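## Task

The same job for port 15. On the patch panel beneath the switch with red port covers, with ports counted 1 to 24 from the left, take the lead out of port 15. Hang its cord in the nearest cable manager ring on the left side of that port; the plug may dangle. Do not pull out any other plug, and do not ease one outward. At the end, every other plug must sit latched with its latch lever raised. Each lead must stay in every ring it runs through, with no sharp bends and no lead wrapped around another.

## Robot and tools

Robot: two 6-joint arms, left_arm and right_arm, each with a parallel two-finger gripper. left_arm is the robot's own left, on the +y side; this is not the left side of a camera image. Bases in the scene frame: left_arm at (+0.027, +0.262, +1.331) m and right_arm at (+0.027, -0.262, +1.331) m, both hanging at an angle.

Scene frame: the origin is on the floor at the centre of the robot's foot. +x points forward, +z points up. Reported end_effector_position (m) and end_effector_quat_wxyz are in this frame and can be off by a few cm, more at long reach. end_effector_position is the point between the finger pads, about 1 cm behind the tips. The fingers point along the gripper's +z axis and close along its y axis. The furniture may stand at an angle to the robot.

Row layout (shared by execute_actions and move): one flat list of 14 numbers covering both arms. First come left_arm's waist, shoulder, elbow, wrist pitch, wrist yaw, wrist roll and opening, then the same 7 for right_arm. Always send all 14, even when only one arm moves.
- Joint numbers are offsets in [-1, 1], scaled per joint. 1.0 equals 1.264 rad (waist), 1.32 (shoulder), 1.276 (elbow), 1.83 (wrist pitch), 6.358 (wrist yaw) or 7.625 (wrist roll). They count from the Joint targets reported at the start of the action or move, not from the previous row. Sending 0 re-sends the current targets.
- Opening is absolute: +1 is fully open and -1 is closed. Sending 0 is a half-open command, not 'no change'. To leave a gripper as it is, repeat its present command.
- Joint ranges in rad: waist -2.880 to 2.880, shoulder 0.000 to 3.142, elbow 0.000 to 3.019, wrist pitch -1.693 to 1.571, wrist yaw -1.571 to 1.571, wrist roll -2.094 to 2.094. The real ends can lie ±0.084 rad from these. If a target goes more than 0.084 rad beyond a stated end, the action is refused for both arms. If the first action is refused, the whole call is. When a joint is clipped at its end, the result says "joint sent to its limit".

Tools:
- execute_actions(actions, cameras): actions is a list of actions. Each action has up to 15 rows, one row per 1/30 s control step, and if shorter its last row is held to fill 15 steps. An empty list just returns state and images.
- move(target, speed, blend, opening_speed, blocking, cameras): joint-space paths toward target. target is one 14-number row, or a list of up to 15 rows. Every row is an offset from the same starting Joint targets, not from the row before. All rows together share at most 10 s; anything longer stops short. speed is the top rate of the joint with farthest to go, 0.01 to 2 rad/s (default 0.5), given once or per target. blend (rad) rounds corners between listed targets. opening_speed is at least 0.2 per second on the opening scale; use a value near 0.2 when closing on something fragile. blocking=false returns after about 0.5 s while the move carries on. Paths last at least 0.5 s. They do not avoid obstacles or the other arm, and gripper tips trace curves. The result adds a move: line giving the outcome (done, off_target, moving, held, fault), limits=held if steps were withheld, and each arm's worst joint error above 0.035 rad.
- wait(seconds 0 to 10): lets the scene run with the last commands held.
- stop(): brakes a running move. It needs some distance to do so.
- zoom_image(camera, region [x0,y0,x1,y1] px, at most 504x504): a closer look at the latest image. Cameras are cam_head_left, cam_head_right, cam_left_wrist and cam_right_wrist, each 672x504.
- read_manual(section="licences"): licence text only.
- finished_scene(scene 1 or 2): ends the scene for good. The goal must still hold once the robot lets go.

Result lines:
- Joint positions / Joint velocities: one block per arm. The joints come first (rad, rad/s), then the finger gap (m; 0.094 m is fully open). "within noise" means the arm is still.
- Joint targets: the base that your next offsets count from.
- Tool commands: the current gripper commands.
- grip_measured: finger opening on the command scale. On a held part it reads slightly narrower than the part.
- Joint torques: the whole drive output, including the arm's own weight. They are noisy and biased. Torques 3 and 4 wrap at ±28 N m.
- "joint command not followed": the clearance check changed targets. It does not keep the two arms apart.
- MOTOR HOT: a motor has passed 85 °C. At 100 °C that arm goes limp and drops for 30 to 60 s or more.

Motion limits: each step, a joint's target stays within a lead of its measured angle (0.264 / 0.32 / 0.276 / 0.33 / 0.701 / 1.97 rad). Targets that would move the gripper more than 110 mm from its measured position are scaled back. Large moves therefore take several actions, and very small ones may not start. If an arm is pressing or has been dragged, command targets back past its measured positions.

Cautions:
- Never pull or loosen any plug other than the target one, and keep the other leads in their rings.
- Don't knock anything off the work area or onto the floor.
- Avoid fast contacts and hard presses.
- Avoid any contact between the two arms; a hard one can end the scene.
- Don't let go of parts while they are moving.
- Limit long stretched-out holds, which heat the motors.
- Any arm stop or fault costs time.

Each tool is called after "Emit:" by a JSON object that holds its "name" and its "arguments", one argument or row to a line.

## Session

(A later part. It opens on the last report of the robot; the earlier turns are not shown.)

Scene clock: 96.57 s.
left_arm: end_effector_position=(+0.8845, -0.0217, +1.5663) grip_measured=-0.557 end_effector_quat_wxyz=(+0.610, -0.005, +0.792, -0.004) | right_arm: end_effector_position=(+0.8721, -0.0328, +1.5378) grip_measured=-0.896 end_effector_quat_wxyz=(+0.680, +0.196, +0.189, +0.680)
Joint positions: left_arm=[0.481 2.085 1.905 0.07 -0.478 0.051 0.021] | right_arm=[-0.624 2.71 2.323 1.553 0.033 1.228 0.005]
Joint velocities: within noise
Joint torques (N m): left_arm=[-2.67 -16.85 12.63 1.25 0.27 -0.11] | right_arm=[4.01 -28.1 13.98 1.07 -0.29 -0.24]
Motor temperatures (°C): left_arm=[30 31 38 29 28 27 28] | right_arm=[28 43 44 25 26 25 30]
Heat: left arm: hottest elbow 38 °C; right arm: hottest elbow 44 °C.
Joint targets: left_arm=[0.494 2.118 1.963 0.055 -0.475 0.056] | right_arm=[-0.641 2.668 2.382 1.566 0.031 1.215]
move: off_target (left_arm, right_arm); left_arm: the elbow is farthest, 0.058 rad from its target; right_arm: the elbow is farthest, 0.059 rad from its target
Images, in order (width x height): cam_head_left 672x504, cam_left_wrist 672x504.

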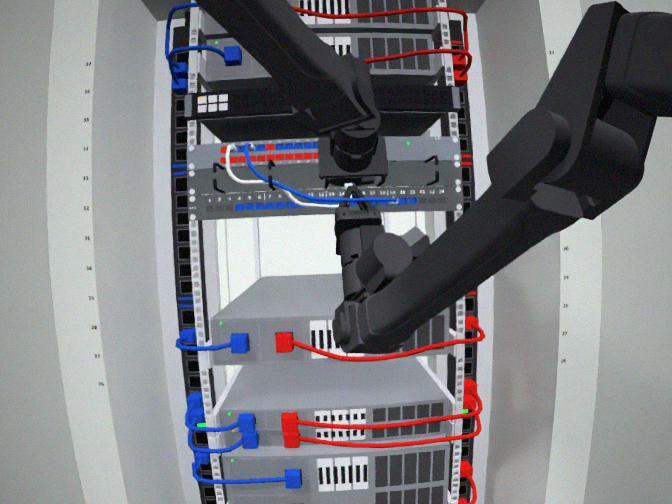

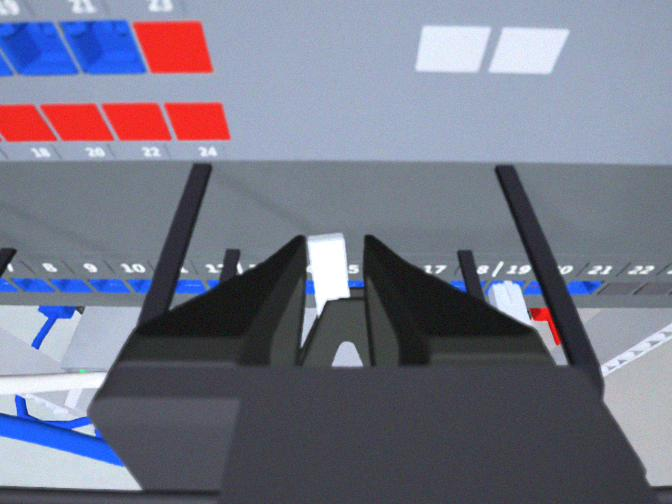

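Emit:
{"name": "move", "arguments": {
  "target": [0,0,0,0,0,0,-0.85,0,0,0,0,0,0,-1],
  "opening_speed": 0.2,
  "cameras": ["cam_left_wrist","cam_right_wrist"]
}}

Emit:
{"name": "zoom_image", "arguments": {
  "camera": "cam_left_wrist",
  "region": [216, 100, 456, 340]
}}

Scene clock: 98.60 s.
left_arm: end_effector_position=(+0.8850, -0.0208, +1.5665) grip_measured=-0.777 end_effector_quat_wxyz=(+0.611, -0.008, +0.792, -0.007) | right_arm: end_effector_position=(+0.8724, -0.0337, +1.5377) grip_measured=-0.896 end_effector_quat_wxyz=(+0.681, +0.196, +0.189, +0.679)
Joint positions: left_arm=[0.482 2.085 1.905 0.07 -0.478 0.043 0.01] | right_arm=[-0.625 2.71 2.323 1.553 0.033 1.227 0.005]
Joint velocities: within noise
Joint torques (N m): left_arm=[-3.25 -16.91 12.62 1.33 0.31 0.06] | right_arm=[3.9 -28.1 13.96 1.06 -0.29 -0.21]
Motor temperatures (°C): left_arm=[30 31 38 29 28 27 28] | right_arm=[28 43 44 25 26 25 30]
Heat: left arm: hottest elbow 38 °C; right arm: hottest elbow 44 °C.
Joint targets: left_arm=[0.494 2.118 1.963 0.055 -0.475 0.056] | right_arm=[-0.641 2.668 2.382 1.566 0.031 1.215]
move: off_target (left_arm, right_arm); left_arm: the elbow is farthest, 0.058 rad from its target; right_arm: the elbow is farthest, 0.059 rad from its target
Images, in order (width x height): cam_left_wrist 672x504, cam_right_wrist 672x504.

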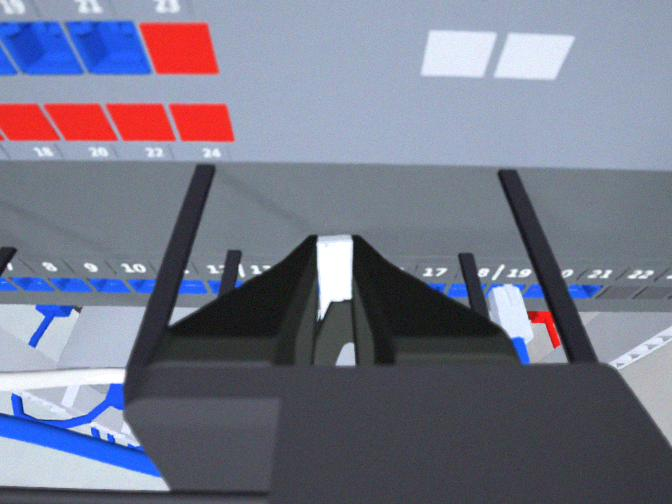

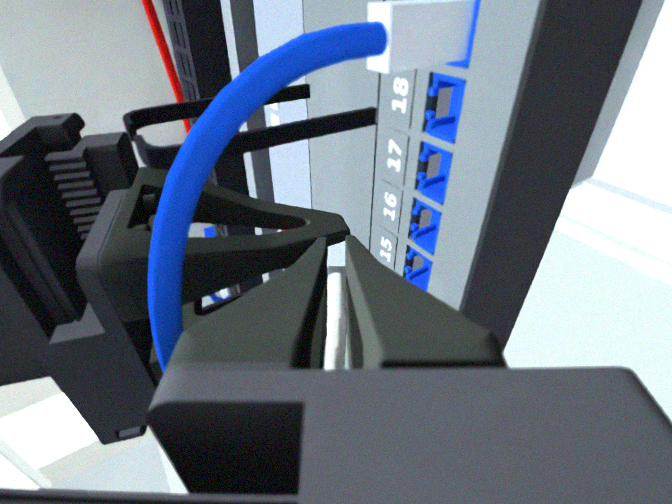

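Scaled by 2.100 from the camera's 672x504 image, which has a finer 960x720 frame.

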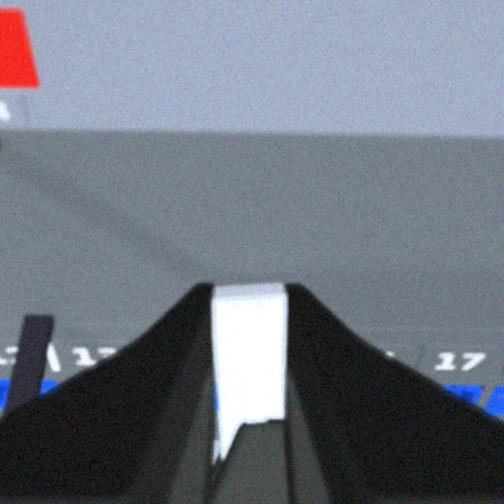

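Emit:
{"name": "move", "arguments": {
  "target": [0,0,0,0,0,0,-1,0,0,0,0,0,0,-1],
  "opening_speed": 0.3
}}

Scene clock: 101.03 s.
left_arm: end_effector_position=(+0.8850, -0.0208, +1.5665) grip_measured=-0.777 end_effector_quat_wxyz=(+0.611, -0.008, +0.792, -0.007) | right_arm: end_effector_position=(+0.8724, -0.0337, +1.5377) grip_measured=-0.896 end_effector_quat_wxyz=(+0.681, +0.196, +0.189, +0.679)
Joint positions: left_arm=[0.482 2.085 1.905 0.07 -0.478 0.043 0.01] | right_arm=[-0.625 2.71 2.323 1.553 0.033 1.226 0.005]
Joint velocities: within noise
Joint torques (N m): left_arm=[-3.43 -16.67 12.37 1.55 0.21 0.01] | right_arm=[3.9 -27.93 13.97 1.09 -0.29 -0.21]
Motor temperatures (°C): left_arm=[30 32 39 29 28 27 28] | right_arm=[28 44 45 25 26 25 30]
Heat: left arm: hottest elbow 39 °C; right arm: hottest elbow 45 °C.
Joint targets: left_arm=[0.494 2.118 1.963 0.055 -0.475 0.056] | right_arm=[-0.641 2.668 2.382 1.566 0.031 1.215]
move: off_target (left_arm, right_arm); left_arm: the elbow is farthest, 0.058 rad from its target; right_arm: the elbow is farthest, 0.059 rad from its target

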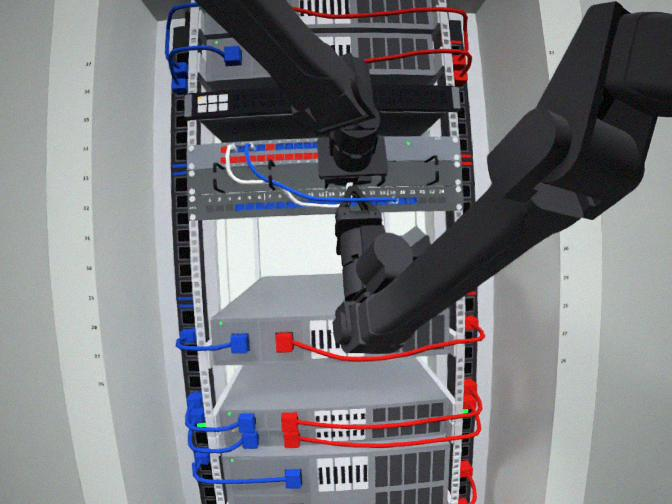

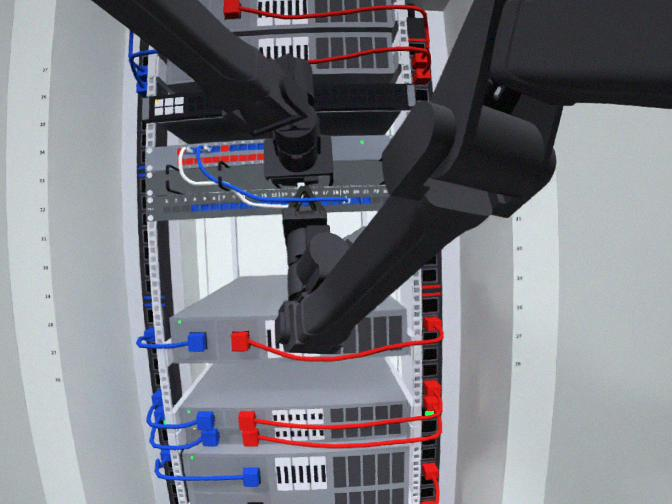

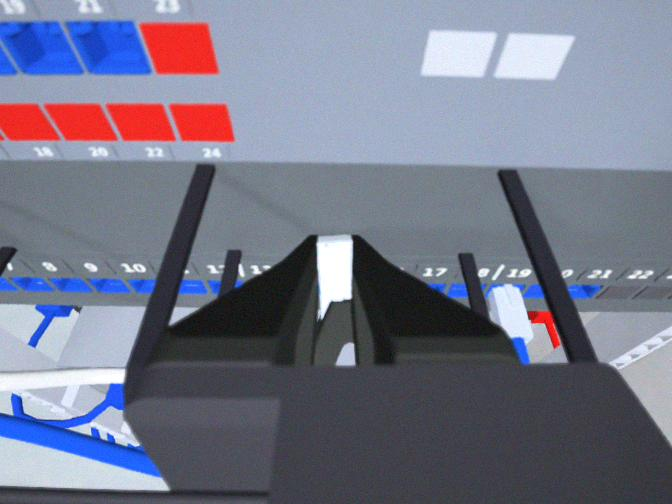

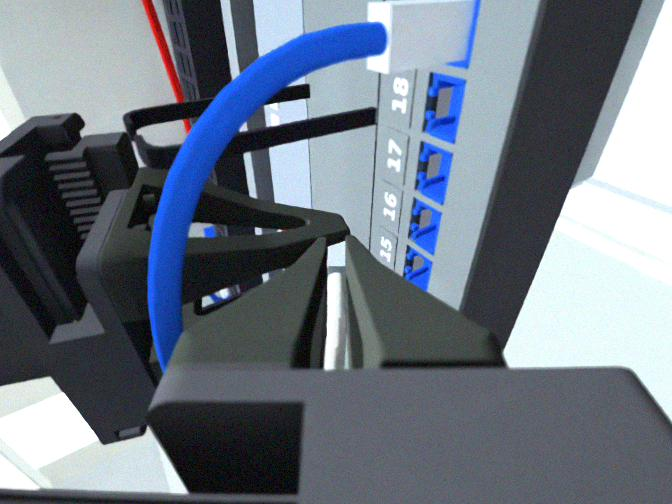

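Emit:
{"name": "move", "arguments": {
  "target": [0,0,0,0,0,0,-1,0,0,0,0,0,0,-0.65],
  "opening_speed": 0.25
}}

Emit:
{"name": "zoom_image", "arguments": {
  "camera": "cam_head_left",
  "region": [180, 120, 480, 345]
}}

Scene clock: 102.93 s.
left_arm: end_effector_position=(+0.8858, -0.0208, +1.5690) grip_measured=-0.779 end_effector_quat_wxyz=(+0.612, -0.006, +0.791, -0.006) | right_arm: end_effector_position=(+0.8726, -0.0343, +1.5376) grip_measured=-0.653 end_effector_quat_wxyz=(+0.682, +0.196, +0.189, +0.679)
Joint positions: left_arm=[0.483 2.085 1.91 0.07 -0.475 0.048 0.01] | right_arm=[-0.626 2.71 2.323 1.553 0.033 1.226 0.016]
Joint velocities: within noise
Joint torques (N m): left_arm=[-3.19 -17.08 12.45 1.47 0.18 -0.04] | right_arm=[4.19 -28.28 14.04 0.99 -0.3 -0.21]
Motor temperatures (°C): left_arm=[30 32 39 29 28 27 28] | right_arm=[28 44 45 25 26 25 30]
Heat: left arm: hottest elbow 39 °C; right arm: hottest elbow 45 °C.
Joint targets: left_arm=[0.494 2.118 1.963 0.055 -0.475 0.056] | right_arm=[-0.641 2.668 2.382 1.566 0.031 1.215]
move: off_target (left_arm, right_arm); left_arm: the elbow is farthest, 0.053 rad from its target; right_arm: the elbow is farthest, 0.059 rad from its target

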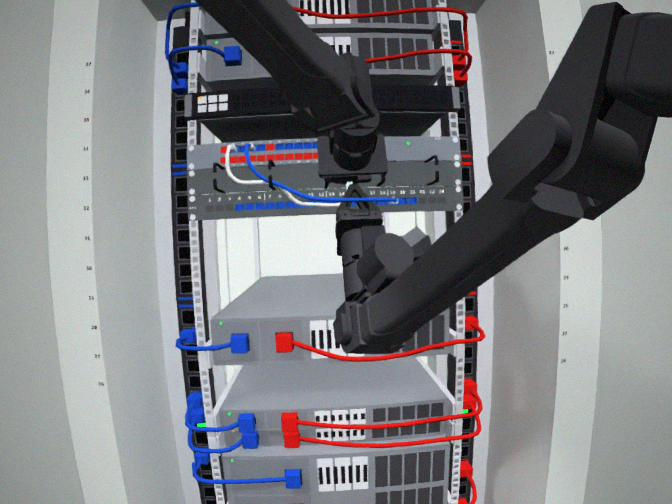

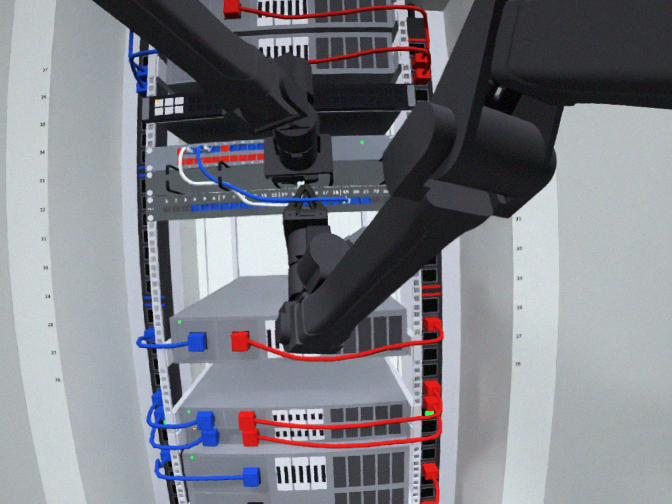

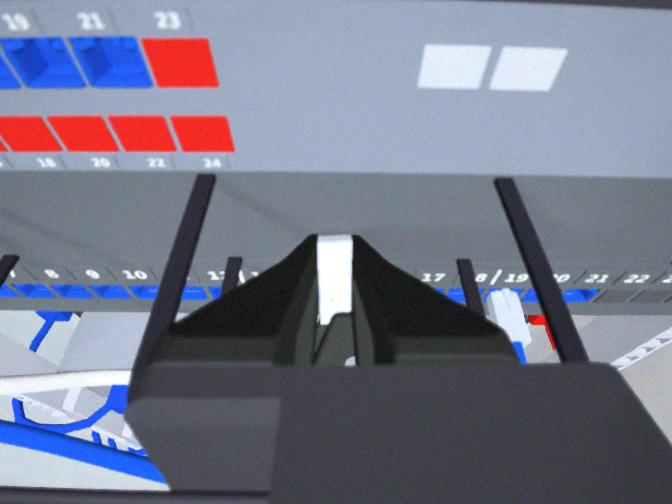

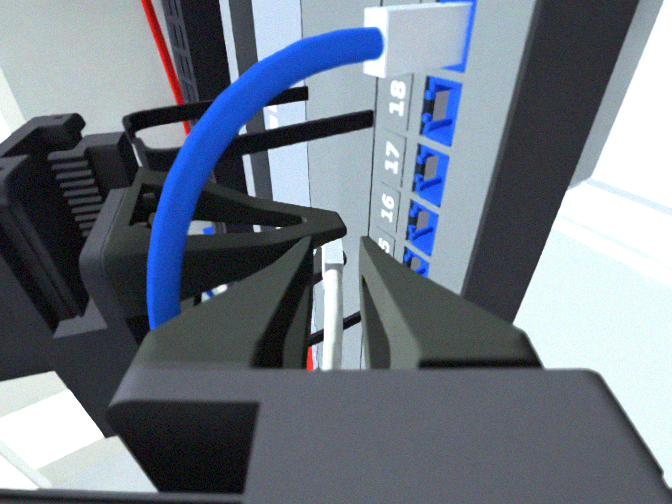

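Scaled by 1.680 from the camera's 672x504 image, which has a finer 960x720 frame.

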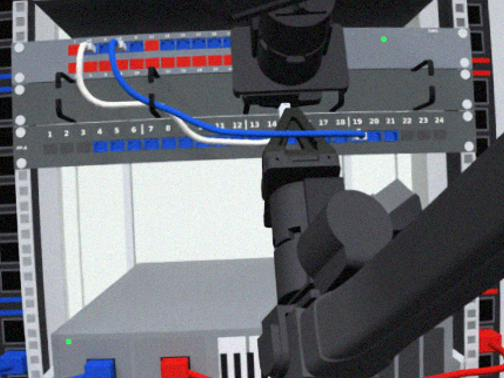

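Emit:
{"name": "move", "arguments": {
  "target": [
    [0,0,0,0,0,0,-1,0,0,-0.0408,0,0,0,-0.65],
    [0,0,0,0,0,0,-1,0.0332,-0.0902,-0.2563,-0.0033,0.0072,0,-0.65]
  ],
  "speed": 0.12
}}

Emit:
{"name": "zoom_image", "arguments": {
  "camera": "cam_head_left",
  "region": [180, 120, 480, 345]
}}

Scene clock: 109.93 s.
left_arm: end_effector_position=(+0.8859, -0.0210, +1.5680) grip_measured=-0.779 end_effector_quat_wxyz=(+0.612, -0.006, +0.791, -0.006) | right_arm: end_effector_position=(+0.8635, -0.0383, +1.5141) grip_measured=-0.652 end_effector_quat_wxyz=(+0.665, +0.243, +0.245, +0.662)
Joint positions: left_arm=[0.483 2.086 1.91 0.07 -0.475 0.049 0.01] | right_arm=[-0.623 2.59 2.056 1.553 0.074 1.226 0.016]
Joint velocities: within noise
Joint torques (N m): left_arm=[-3.72 -16.97 12.38 1.43 0.14 -0.05] | right_arm=[7.12 -26.81 8.27 1.07 -0.09 -0.23]
Motor temperatures (°C): left_arm=[30 33 39 29 28 27 28] | right_arm=[28 45 45 25 26 25 30]
Heat: left arm: hottest elbow 39 °C; right arm: hottest shoulder 45 °C.
Joint targets: left_arm=[0.494 2.118 1.963 0.055 -0.475 0.056] | right_arm=[-0.599 2.549 2.054 1.560 0.077 1.215]
move: off_target (left_arm, right_arm); left_arm: the elbow is farthest, 0.053 rad from its target; right_arm: the shoulder is farthest, 0.041 rad from its target

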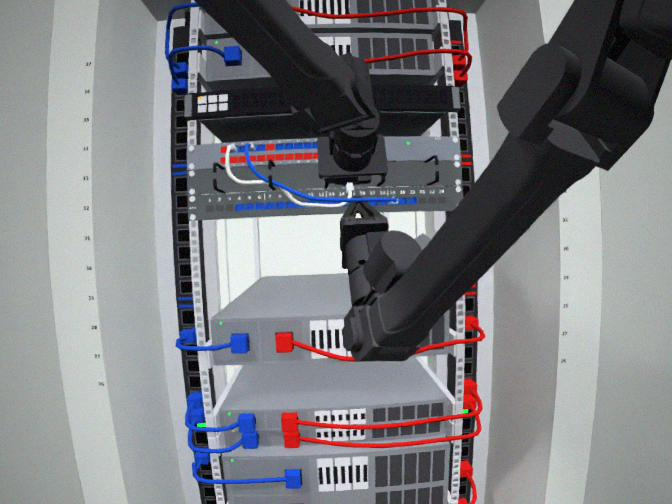

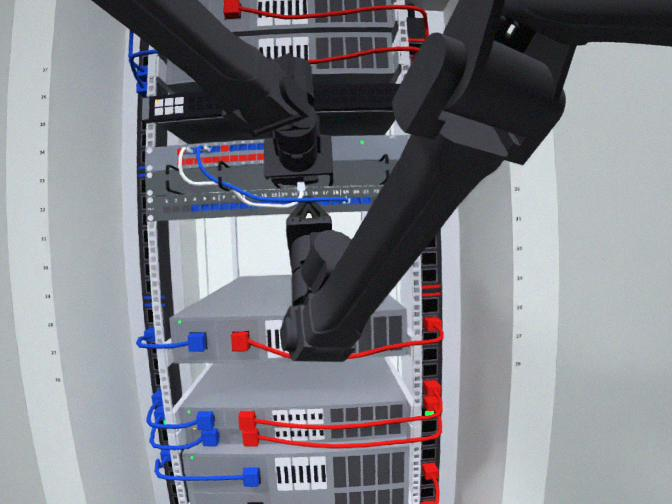

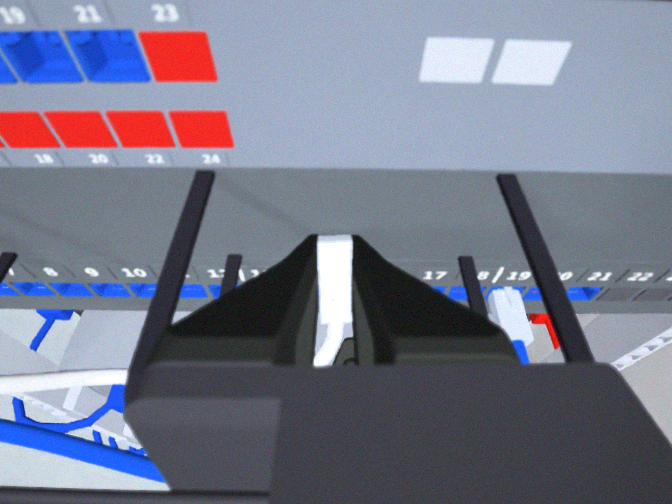

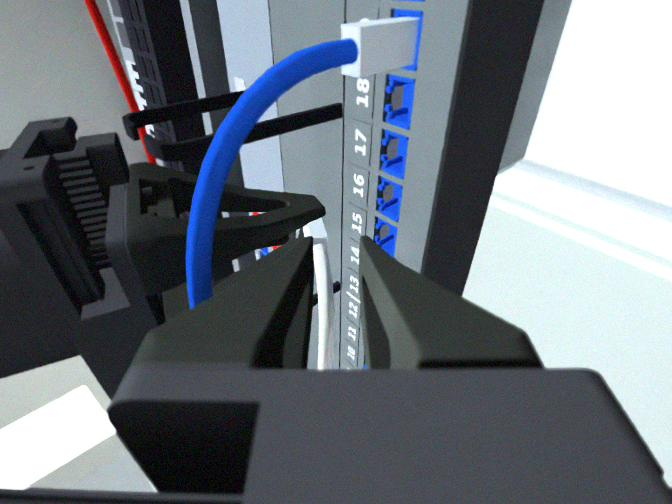

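Scaled by 1.680 from the camera's 672x504 image, which has a finer 960x720 frame.

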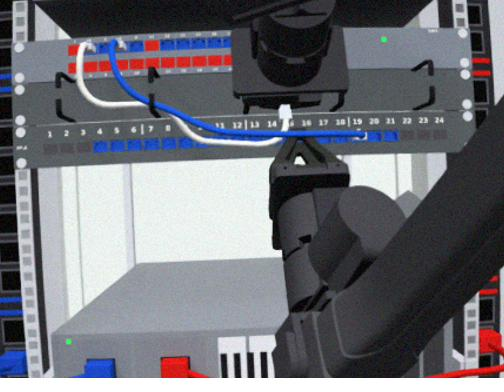

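Emit:
{"name": "move", "arguments": {
  "target": [
    [0,0,0,0,0,0,-1,0.0106,-0.0681,-0.1603,-0.0153,0.0086,0.0012,-0.65],
    [0,0,0,0,0,0,-1,0.0325,-0.1818,-0.3824,-0.0688,0.0243,0.0058,-0.65]
  ],
  "speed": 0.25,
  "blend": 0.05
}}

Emit:
{"name": "zoom_image", "arguments": {
  "camera": "cam_head_left",
  "region": [180, 120, 480, 345]
}}

Scene clock: 112.73 s.
left_arm: end_effector_position=(+0.8859, -0.0210, +1.5680) grip_measured=-0.779 end_effector_quat_wxyz=(+0.612, -0.006, +0.791, -0.006) | right_arm: end_effector_position=(+0.8168, -0.0374, +1.4696) grip_measured=-0.652 end_effector_quat_wxyz=(+0.609, +0.363, +0.365, +0.603)
Joint positions: left_arm=[0.483 2.086 1.91 0.07 -0.475 0.049 0.01] | right_arm=[-0.58 2.346 1.569 1.44 0.229 1.244 0.016]
Joint velocities: within noise
Joint torques (N m): left_arm=[-3.31 -17.03 12.42 1.44 0.17 -0.08] | right_arm=[6.83 -24.06 7.16 0.98 -0.13 0.07]
Motor temperatures (°C): left_arm=[30 33 39 29 28 27 29] | right_arm=[28 45 44 25 26 25 29]
Heat: left arm: hottest elbow 39 °C; right arm: hottest shoulder 45 °C.
Joint targets: left_arm=[0.494 2.118 1.963 0.055 -0.475 0.056] | right_arm=[-0.558 2.309 1.567 1.434 0.231 1.259]
move: off_target (left_arm, right_arm); left_arm: the elbow is farthest, 0.053 rad from its target; right_arm: the shoulder is farthest, 0.037 rad from its target

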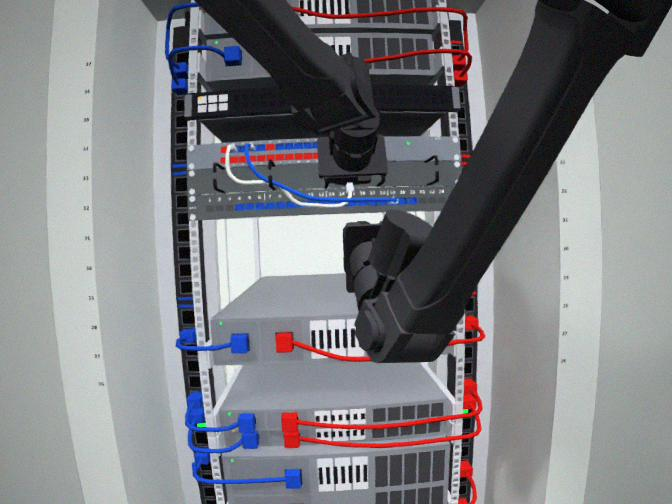

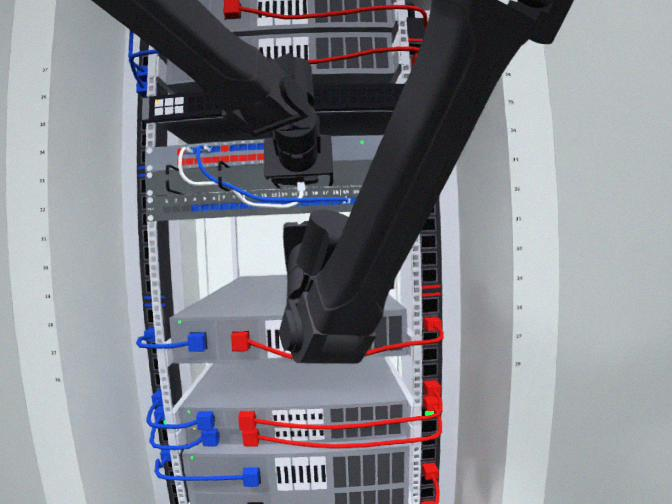

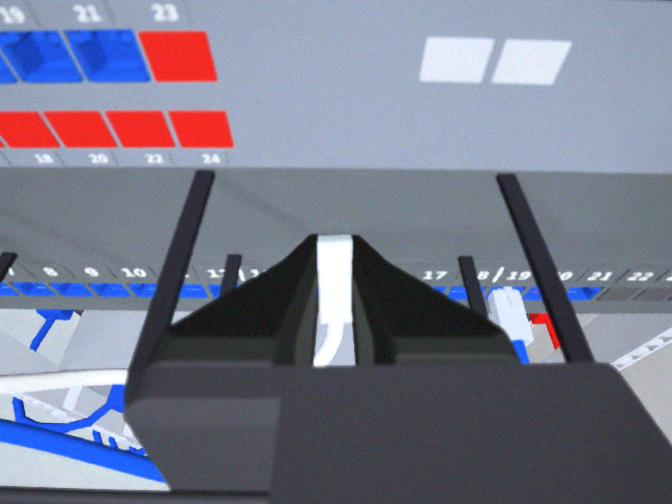

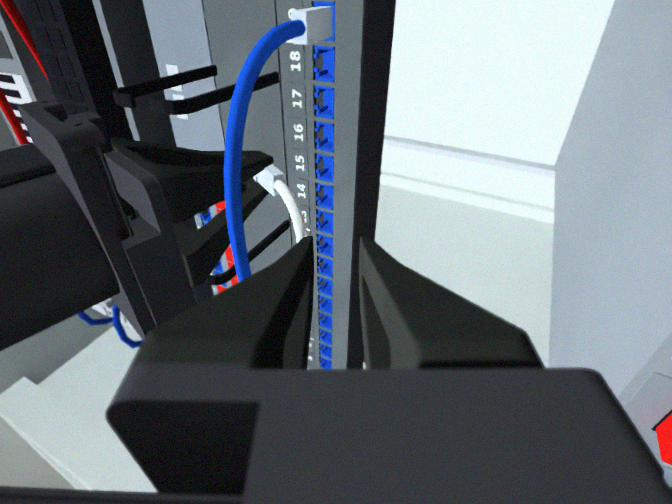

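Scaled by 1.680 from the camera's 672x504 image, which has a finer 960x720 frame.

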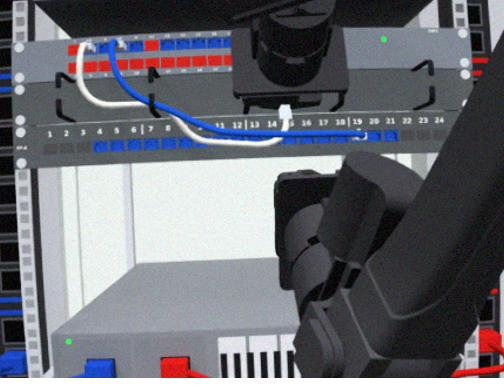

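Emit:
{"name": "move", "arguments": {
  "target": [
    [-0.008,-0.0492,-0.0392,0,0,0,-1,0,0,0,0,0,0,-0.65],
    [-0.0293,-0.0803,-0.0431,-0.0197,-0.0017,0,-1,0,0,0,0,0,0,-0.65]
  ],
  "speed": 0.12
}}

Emit:
{"name": "zoom_image", "arguments": {
  "camera": "cam_head_left",
  "region": [180, 120, 480, 345]
}}

Scene clock: 116.40 s.
left_arm: end_effector_position=(+0.8739, -0.0229, +1.6125) grip_measured=-0.779 end_effector_quat_wxyz=(+0.619, -0.005, +0.786, -0.012) | right_arm: end_effector_position=(+0.8168, -0.0374, +1.4690) grip_measured=-0.652 end_effector_quat_wxyz=(+0.609, +0.363, +0.366, +0.603)
Joint positions: left_arm=[0.464 2.026 1.91 0.028 -0.483 0.049 0.01] | right_arm=[-0.58 2.346 1.568 1.44 0.229 1.245 0.016]
Joint velocities: within noise
Joint torques (N m): left_arm=[-4.19 -19.72 8.57 1.59 0.04 -0.05] | right_arm=[6.83 -24.35 7.16 1.06 -0.12 0.05]
Motor temperatures (°C): left_arm=[30 34 39 29 28 27 29] | right_arm=[28 45 44 25 26 25 29]
Heat: left arm: hottest elbow 39 °C; right arm: hottest shoulder 45 °C.
Joint targets: left_arm=[0.457 2.012 1.908 0.018 -0.486 0.056] | right_arm=[-0.558 2.309 1.567 1.434 0.231 1.259]
move: off_target (right_arm); right_arm: the shoulder is farthest, 0.037 rad from its target

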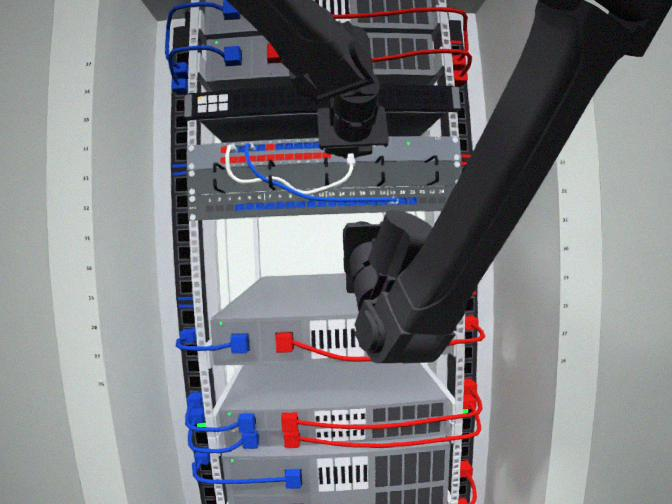

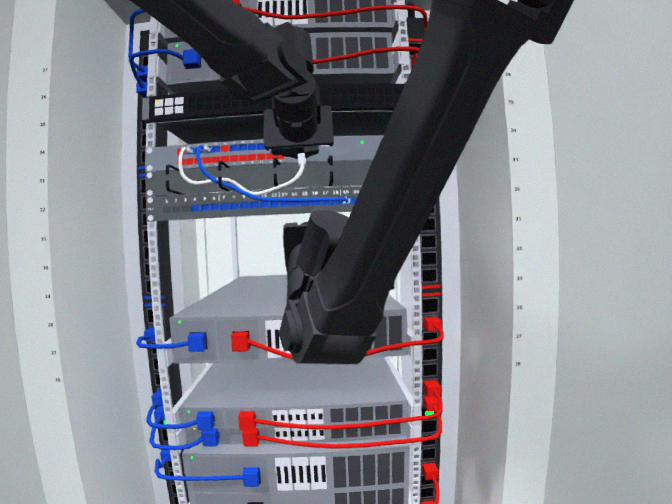

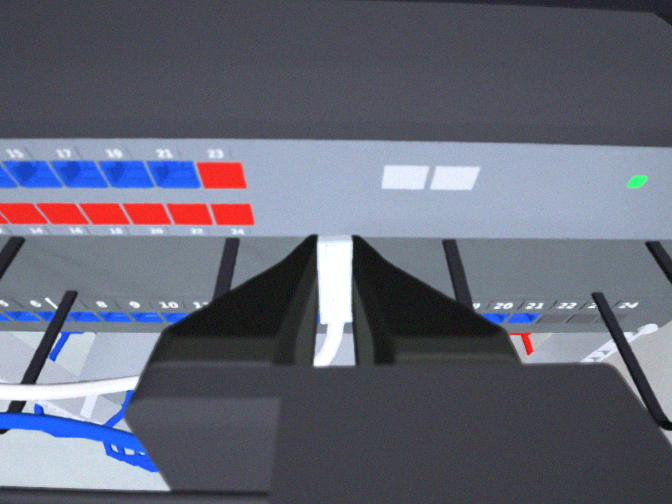

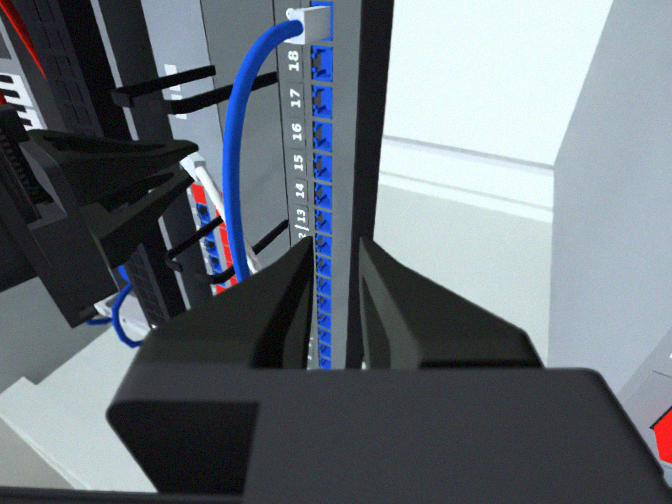

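Scaled by 1.680 from the camera's 672x504 image, which has a finer 960x720 frame.

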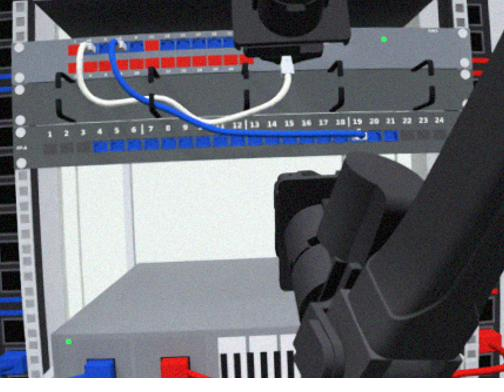

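Emit:
{"name": "zoom_image", "arguments": {
  "camera": "cam_head_left",
  "region": [240, 130, 400, 230]
}}

Emit:
{"name": "zoom_image", "arguments": {
  "camera": "cam_head_right",
  "region": [180, 130, 340, 230]
}}

Emit:
{"name": "zoom_image", "arguments": {
  "camera": "cam_right_wrist",
  "region": [60, 100, 360, 330]
}}

Scaled by 3.150 from the camera's 672x504 image, which has a finer 960x720 frame.

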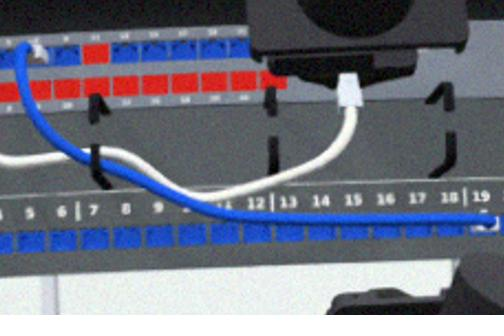

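Scaled by 3.150 from the camera's 672x504 image, which has a finer 960x720 frame.

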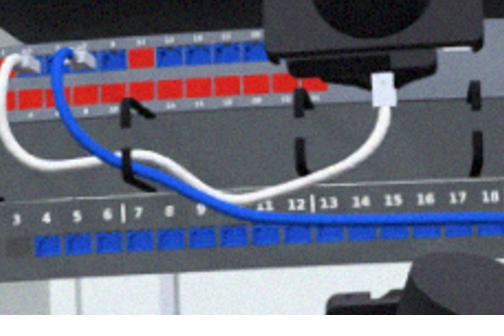

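Scaled by 1.680 from the camera's 672x504 image, which has a finer 960x720 frame.

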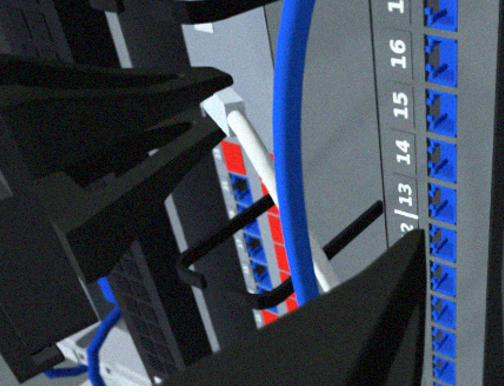

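Emit:
{"name": "move", "arguments": {
  "target": [
    [0,0,0,0,0,0,-1,-0.0831,-0.0455,-0.1371,0.0443,-0.0067,0.0079,-0.65],
    [-0.0269,-0.0803,-0.1301,0.0492,-0.0058,0,-1,-0.0831,-0.0455,-0.1371,0.0443,-0.0067,0.0079,-0.65]
  ],
  "speed": 0.25
}}

Emit:
{"name": "zoom_image", "arguments": {
  "camera": "cam_head_left",
  "region": [180, 120, 480, 345]
}}

Scene clock: 122.93 s.
left_arm: end_effector_position=(+0.8307, -0.0255, +1.6254) grip_measured=-0.779 end_effector_quat_wxyz=(+0.622, -0.006, +0.783, -0.013) | right_arm: end_effector_position=(+0.7924, -0.0985, +1.4451) grip_measured=-0.652 end_effector_quat_wxyz=(+0.600, +0.382, +0.377, +0.593)
Joint positions: left_arm=[0.429 1.917 1.75 0.086 -0.517 0.049 0.01] | right_arm=[-0.658 2.285 1.394 1.498 0.191 1.305 0.016]
Joint velocities: within noise
Joint torques (N m): left_arm=[-4.25 -18.02 8.02 2.78 -0.07 -0.04] | right_arm=[3.9 -22.77 6.23 2.15 -0.28 0.06]
Motor temperatures (°C): left_arm=[30 35 39 29 28 27 29] | right_arm=[28 45 42 25 26 24 29]
Heat: left arm: hottest elbow 39 °C; right arm: hottest shoulder 45 °C.
Joint targets: left_arm=[0.423 1.906 1.742 0.109 -0.522 0.056] | right_arm=[-0.664 2.249 1.392 1.515 0.189 1.319]
move: off_target (right_arm); right_arm: the shoulder is farthest, 0.036 rad from its target

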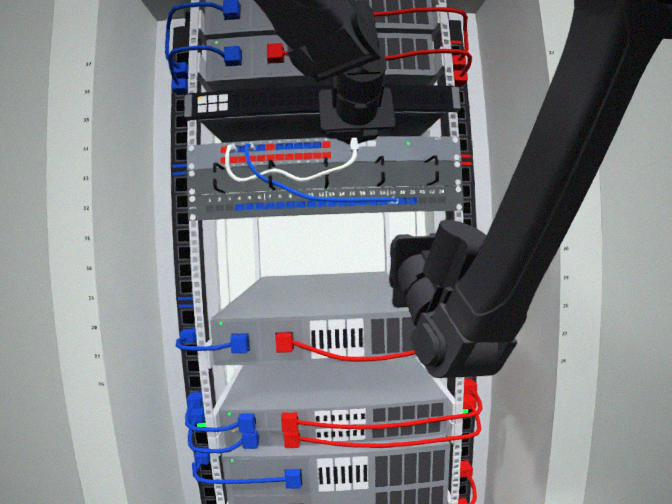

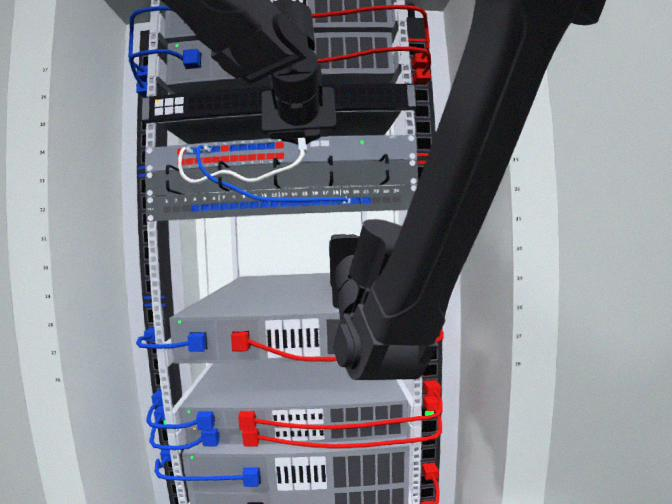

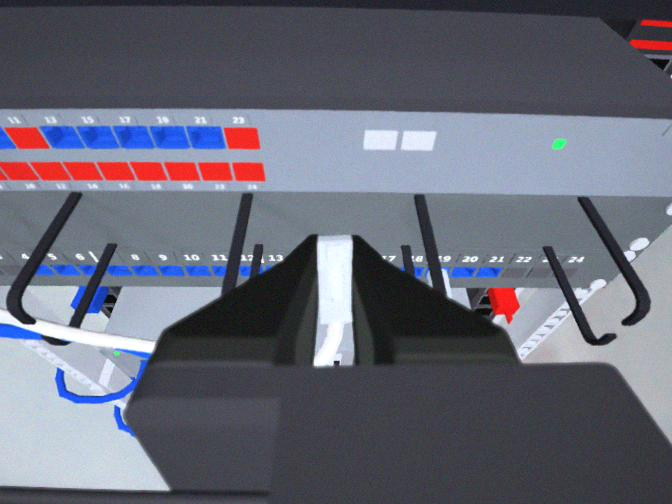

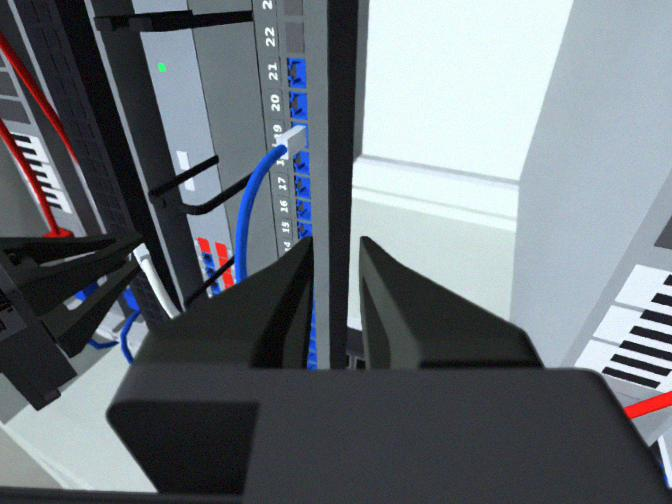

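Scaled by 1.680 from the camera's 672x504 image, which has a finer 960x720 frame.

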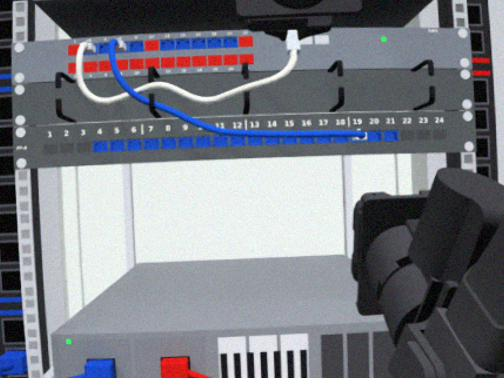

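Emit:
{"name": "move", "arguments": {
  "target": [-0.0012,0.075,-0.1348,0.2683,0.005,0.2269,-1,0,0,0,0,0,0,-0.65],
  "speed": 0.6
}}

Emit:
{"name": "zoom_image", "arguments": {
  "camera": "cam_head_left",
  "region": [180, 120, 480, 345]
}}

Scene clock: 127.03 s.
left_arm: end_effector_position=(+0.8141, -0.0403, +1.5795) grip_measured=-0.779 end_effector_quat_wxyz=(+0.501, +0.510, +0.498, +0.492) | right_arm: end_effector_position=(+0.7923, -0.0985, +1.4453) grip_measured=-0.652 end_effector_quat_wxyz=(+0.600, +0.382, +0.377, +0.593)
Joint positions: left_arm=[0.418 1.986 1.574 0.571 -0.491 1.769 0.01] | right_arm=[-0.658 2.284 1.393 1.498 0.191 1.305 0.016]
Joint velocities: within noise
Joint torques (N m): left_arm=[-3.78 -15.97 7.5 3.02 0.25 0.04] | right_arm=[3.72 -22.83 6.23 2.14 -0.28 0.05]
Motor temperatures (°C): left_arm=[30 35 39 29 28 27 29] | right_arm=[28 45 42 25 26 24 29]
Heat: left arm: hottest elbow 39 °C; right arm: hottest shoulder 45 °C.
Joint targets: left_arm=[0.421 2.005 1.570 0.600 -0.491 1.786] | right_arm=[-0.664 2.249 1.392 1.515 0.188 1.319]
move: done

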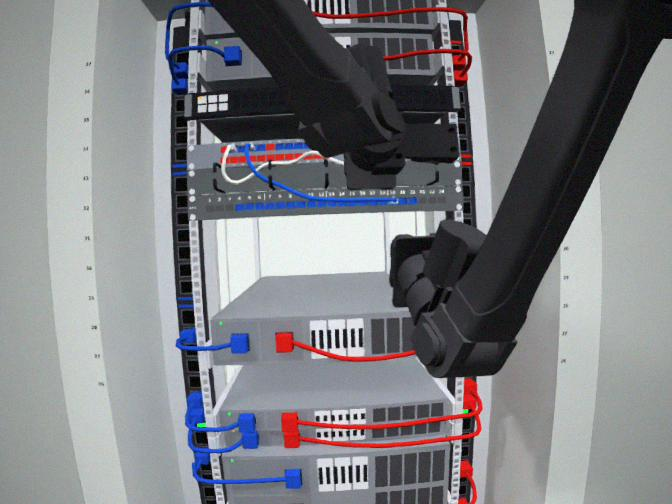

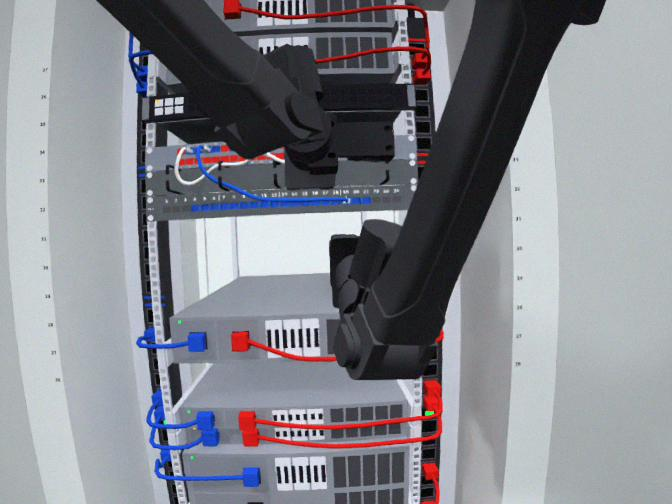

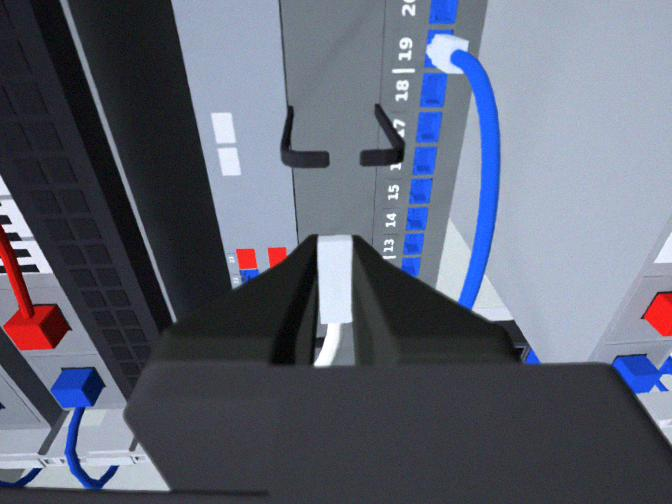

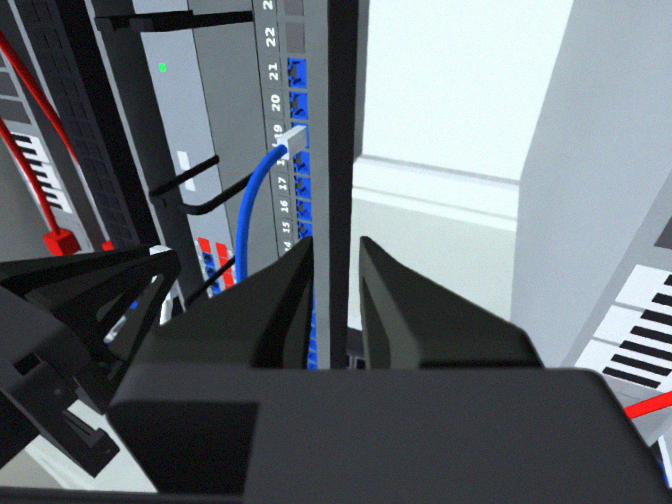

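Scaled by 1.680 from the camera's 672x504 image, which has a finer 960x720 frame.

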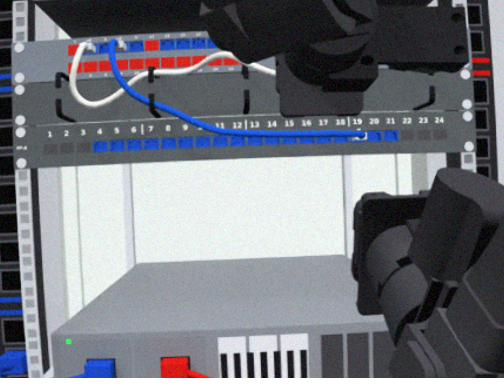

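Emit:
{"name": "zoom_image", "arguments": {
  "camera": "cam_head_left",
  "region": [210, 130, 370, 230]
}}

Emit:
{"name": "zoom_image", "arguments": {
  "camera": "cam_head_right",
  "region": [160, 130, 320, 230]
}}

Emit:
{"name": "zoom_image", "arguments": {
  "camera": "cam_left_wrist",
  "region": [200, 80, 500, 380]
}}

Scaled by 3.150 from the camera's 672x504 image, which has a finer 960x720 frame.

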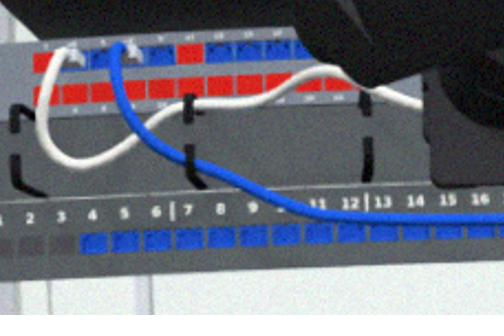

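Scaled by 3.150 from the camera's 672x504 image, which has a finer 960x720 frame.

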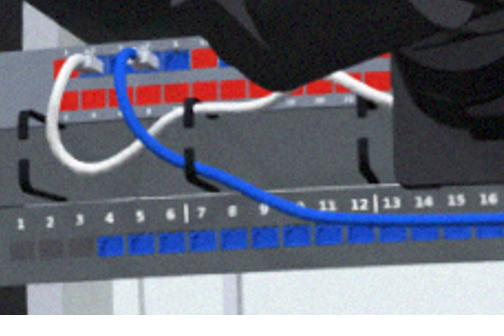

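Scaled by 1.680 from the camera's 672x504 image, which has a finer 960x720 frame.

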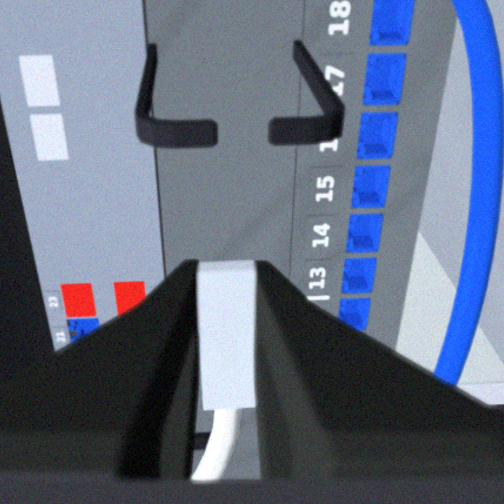

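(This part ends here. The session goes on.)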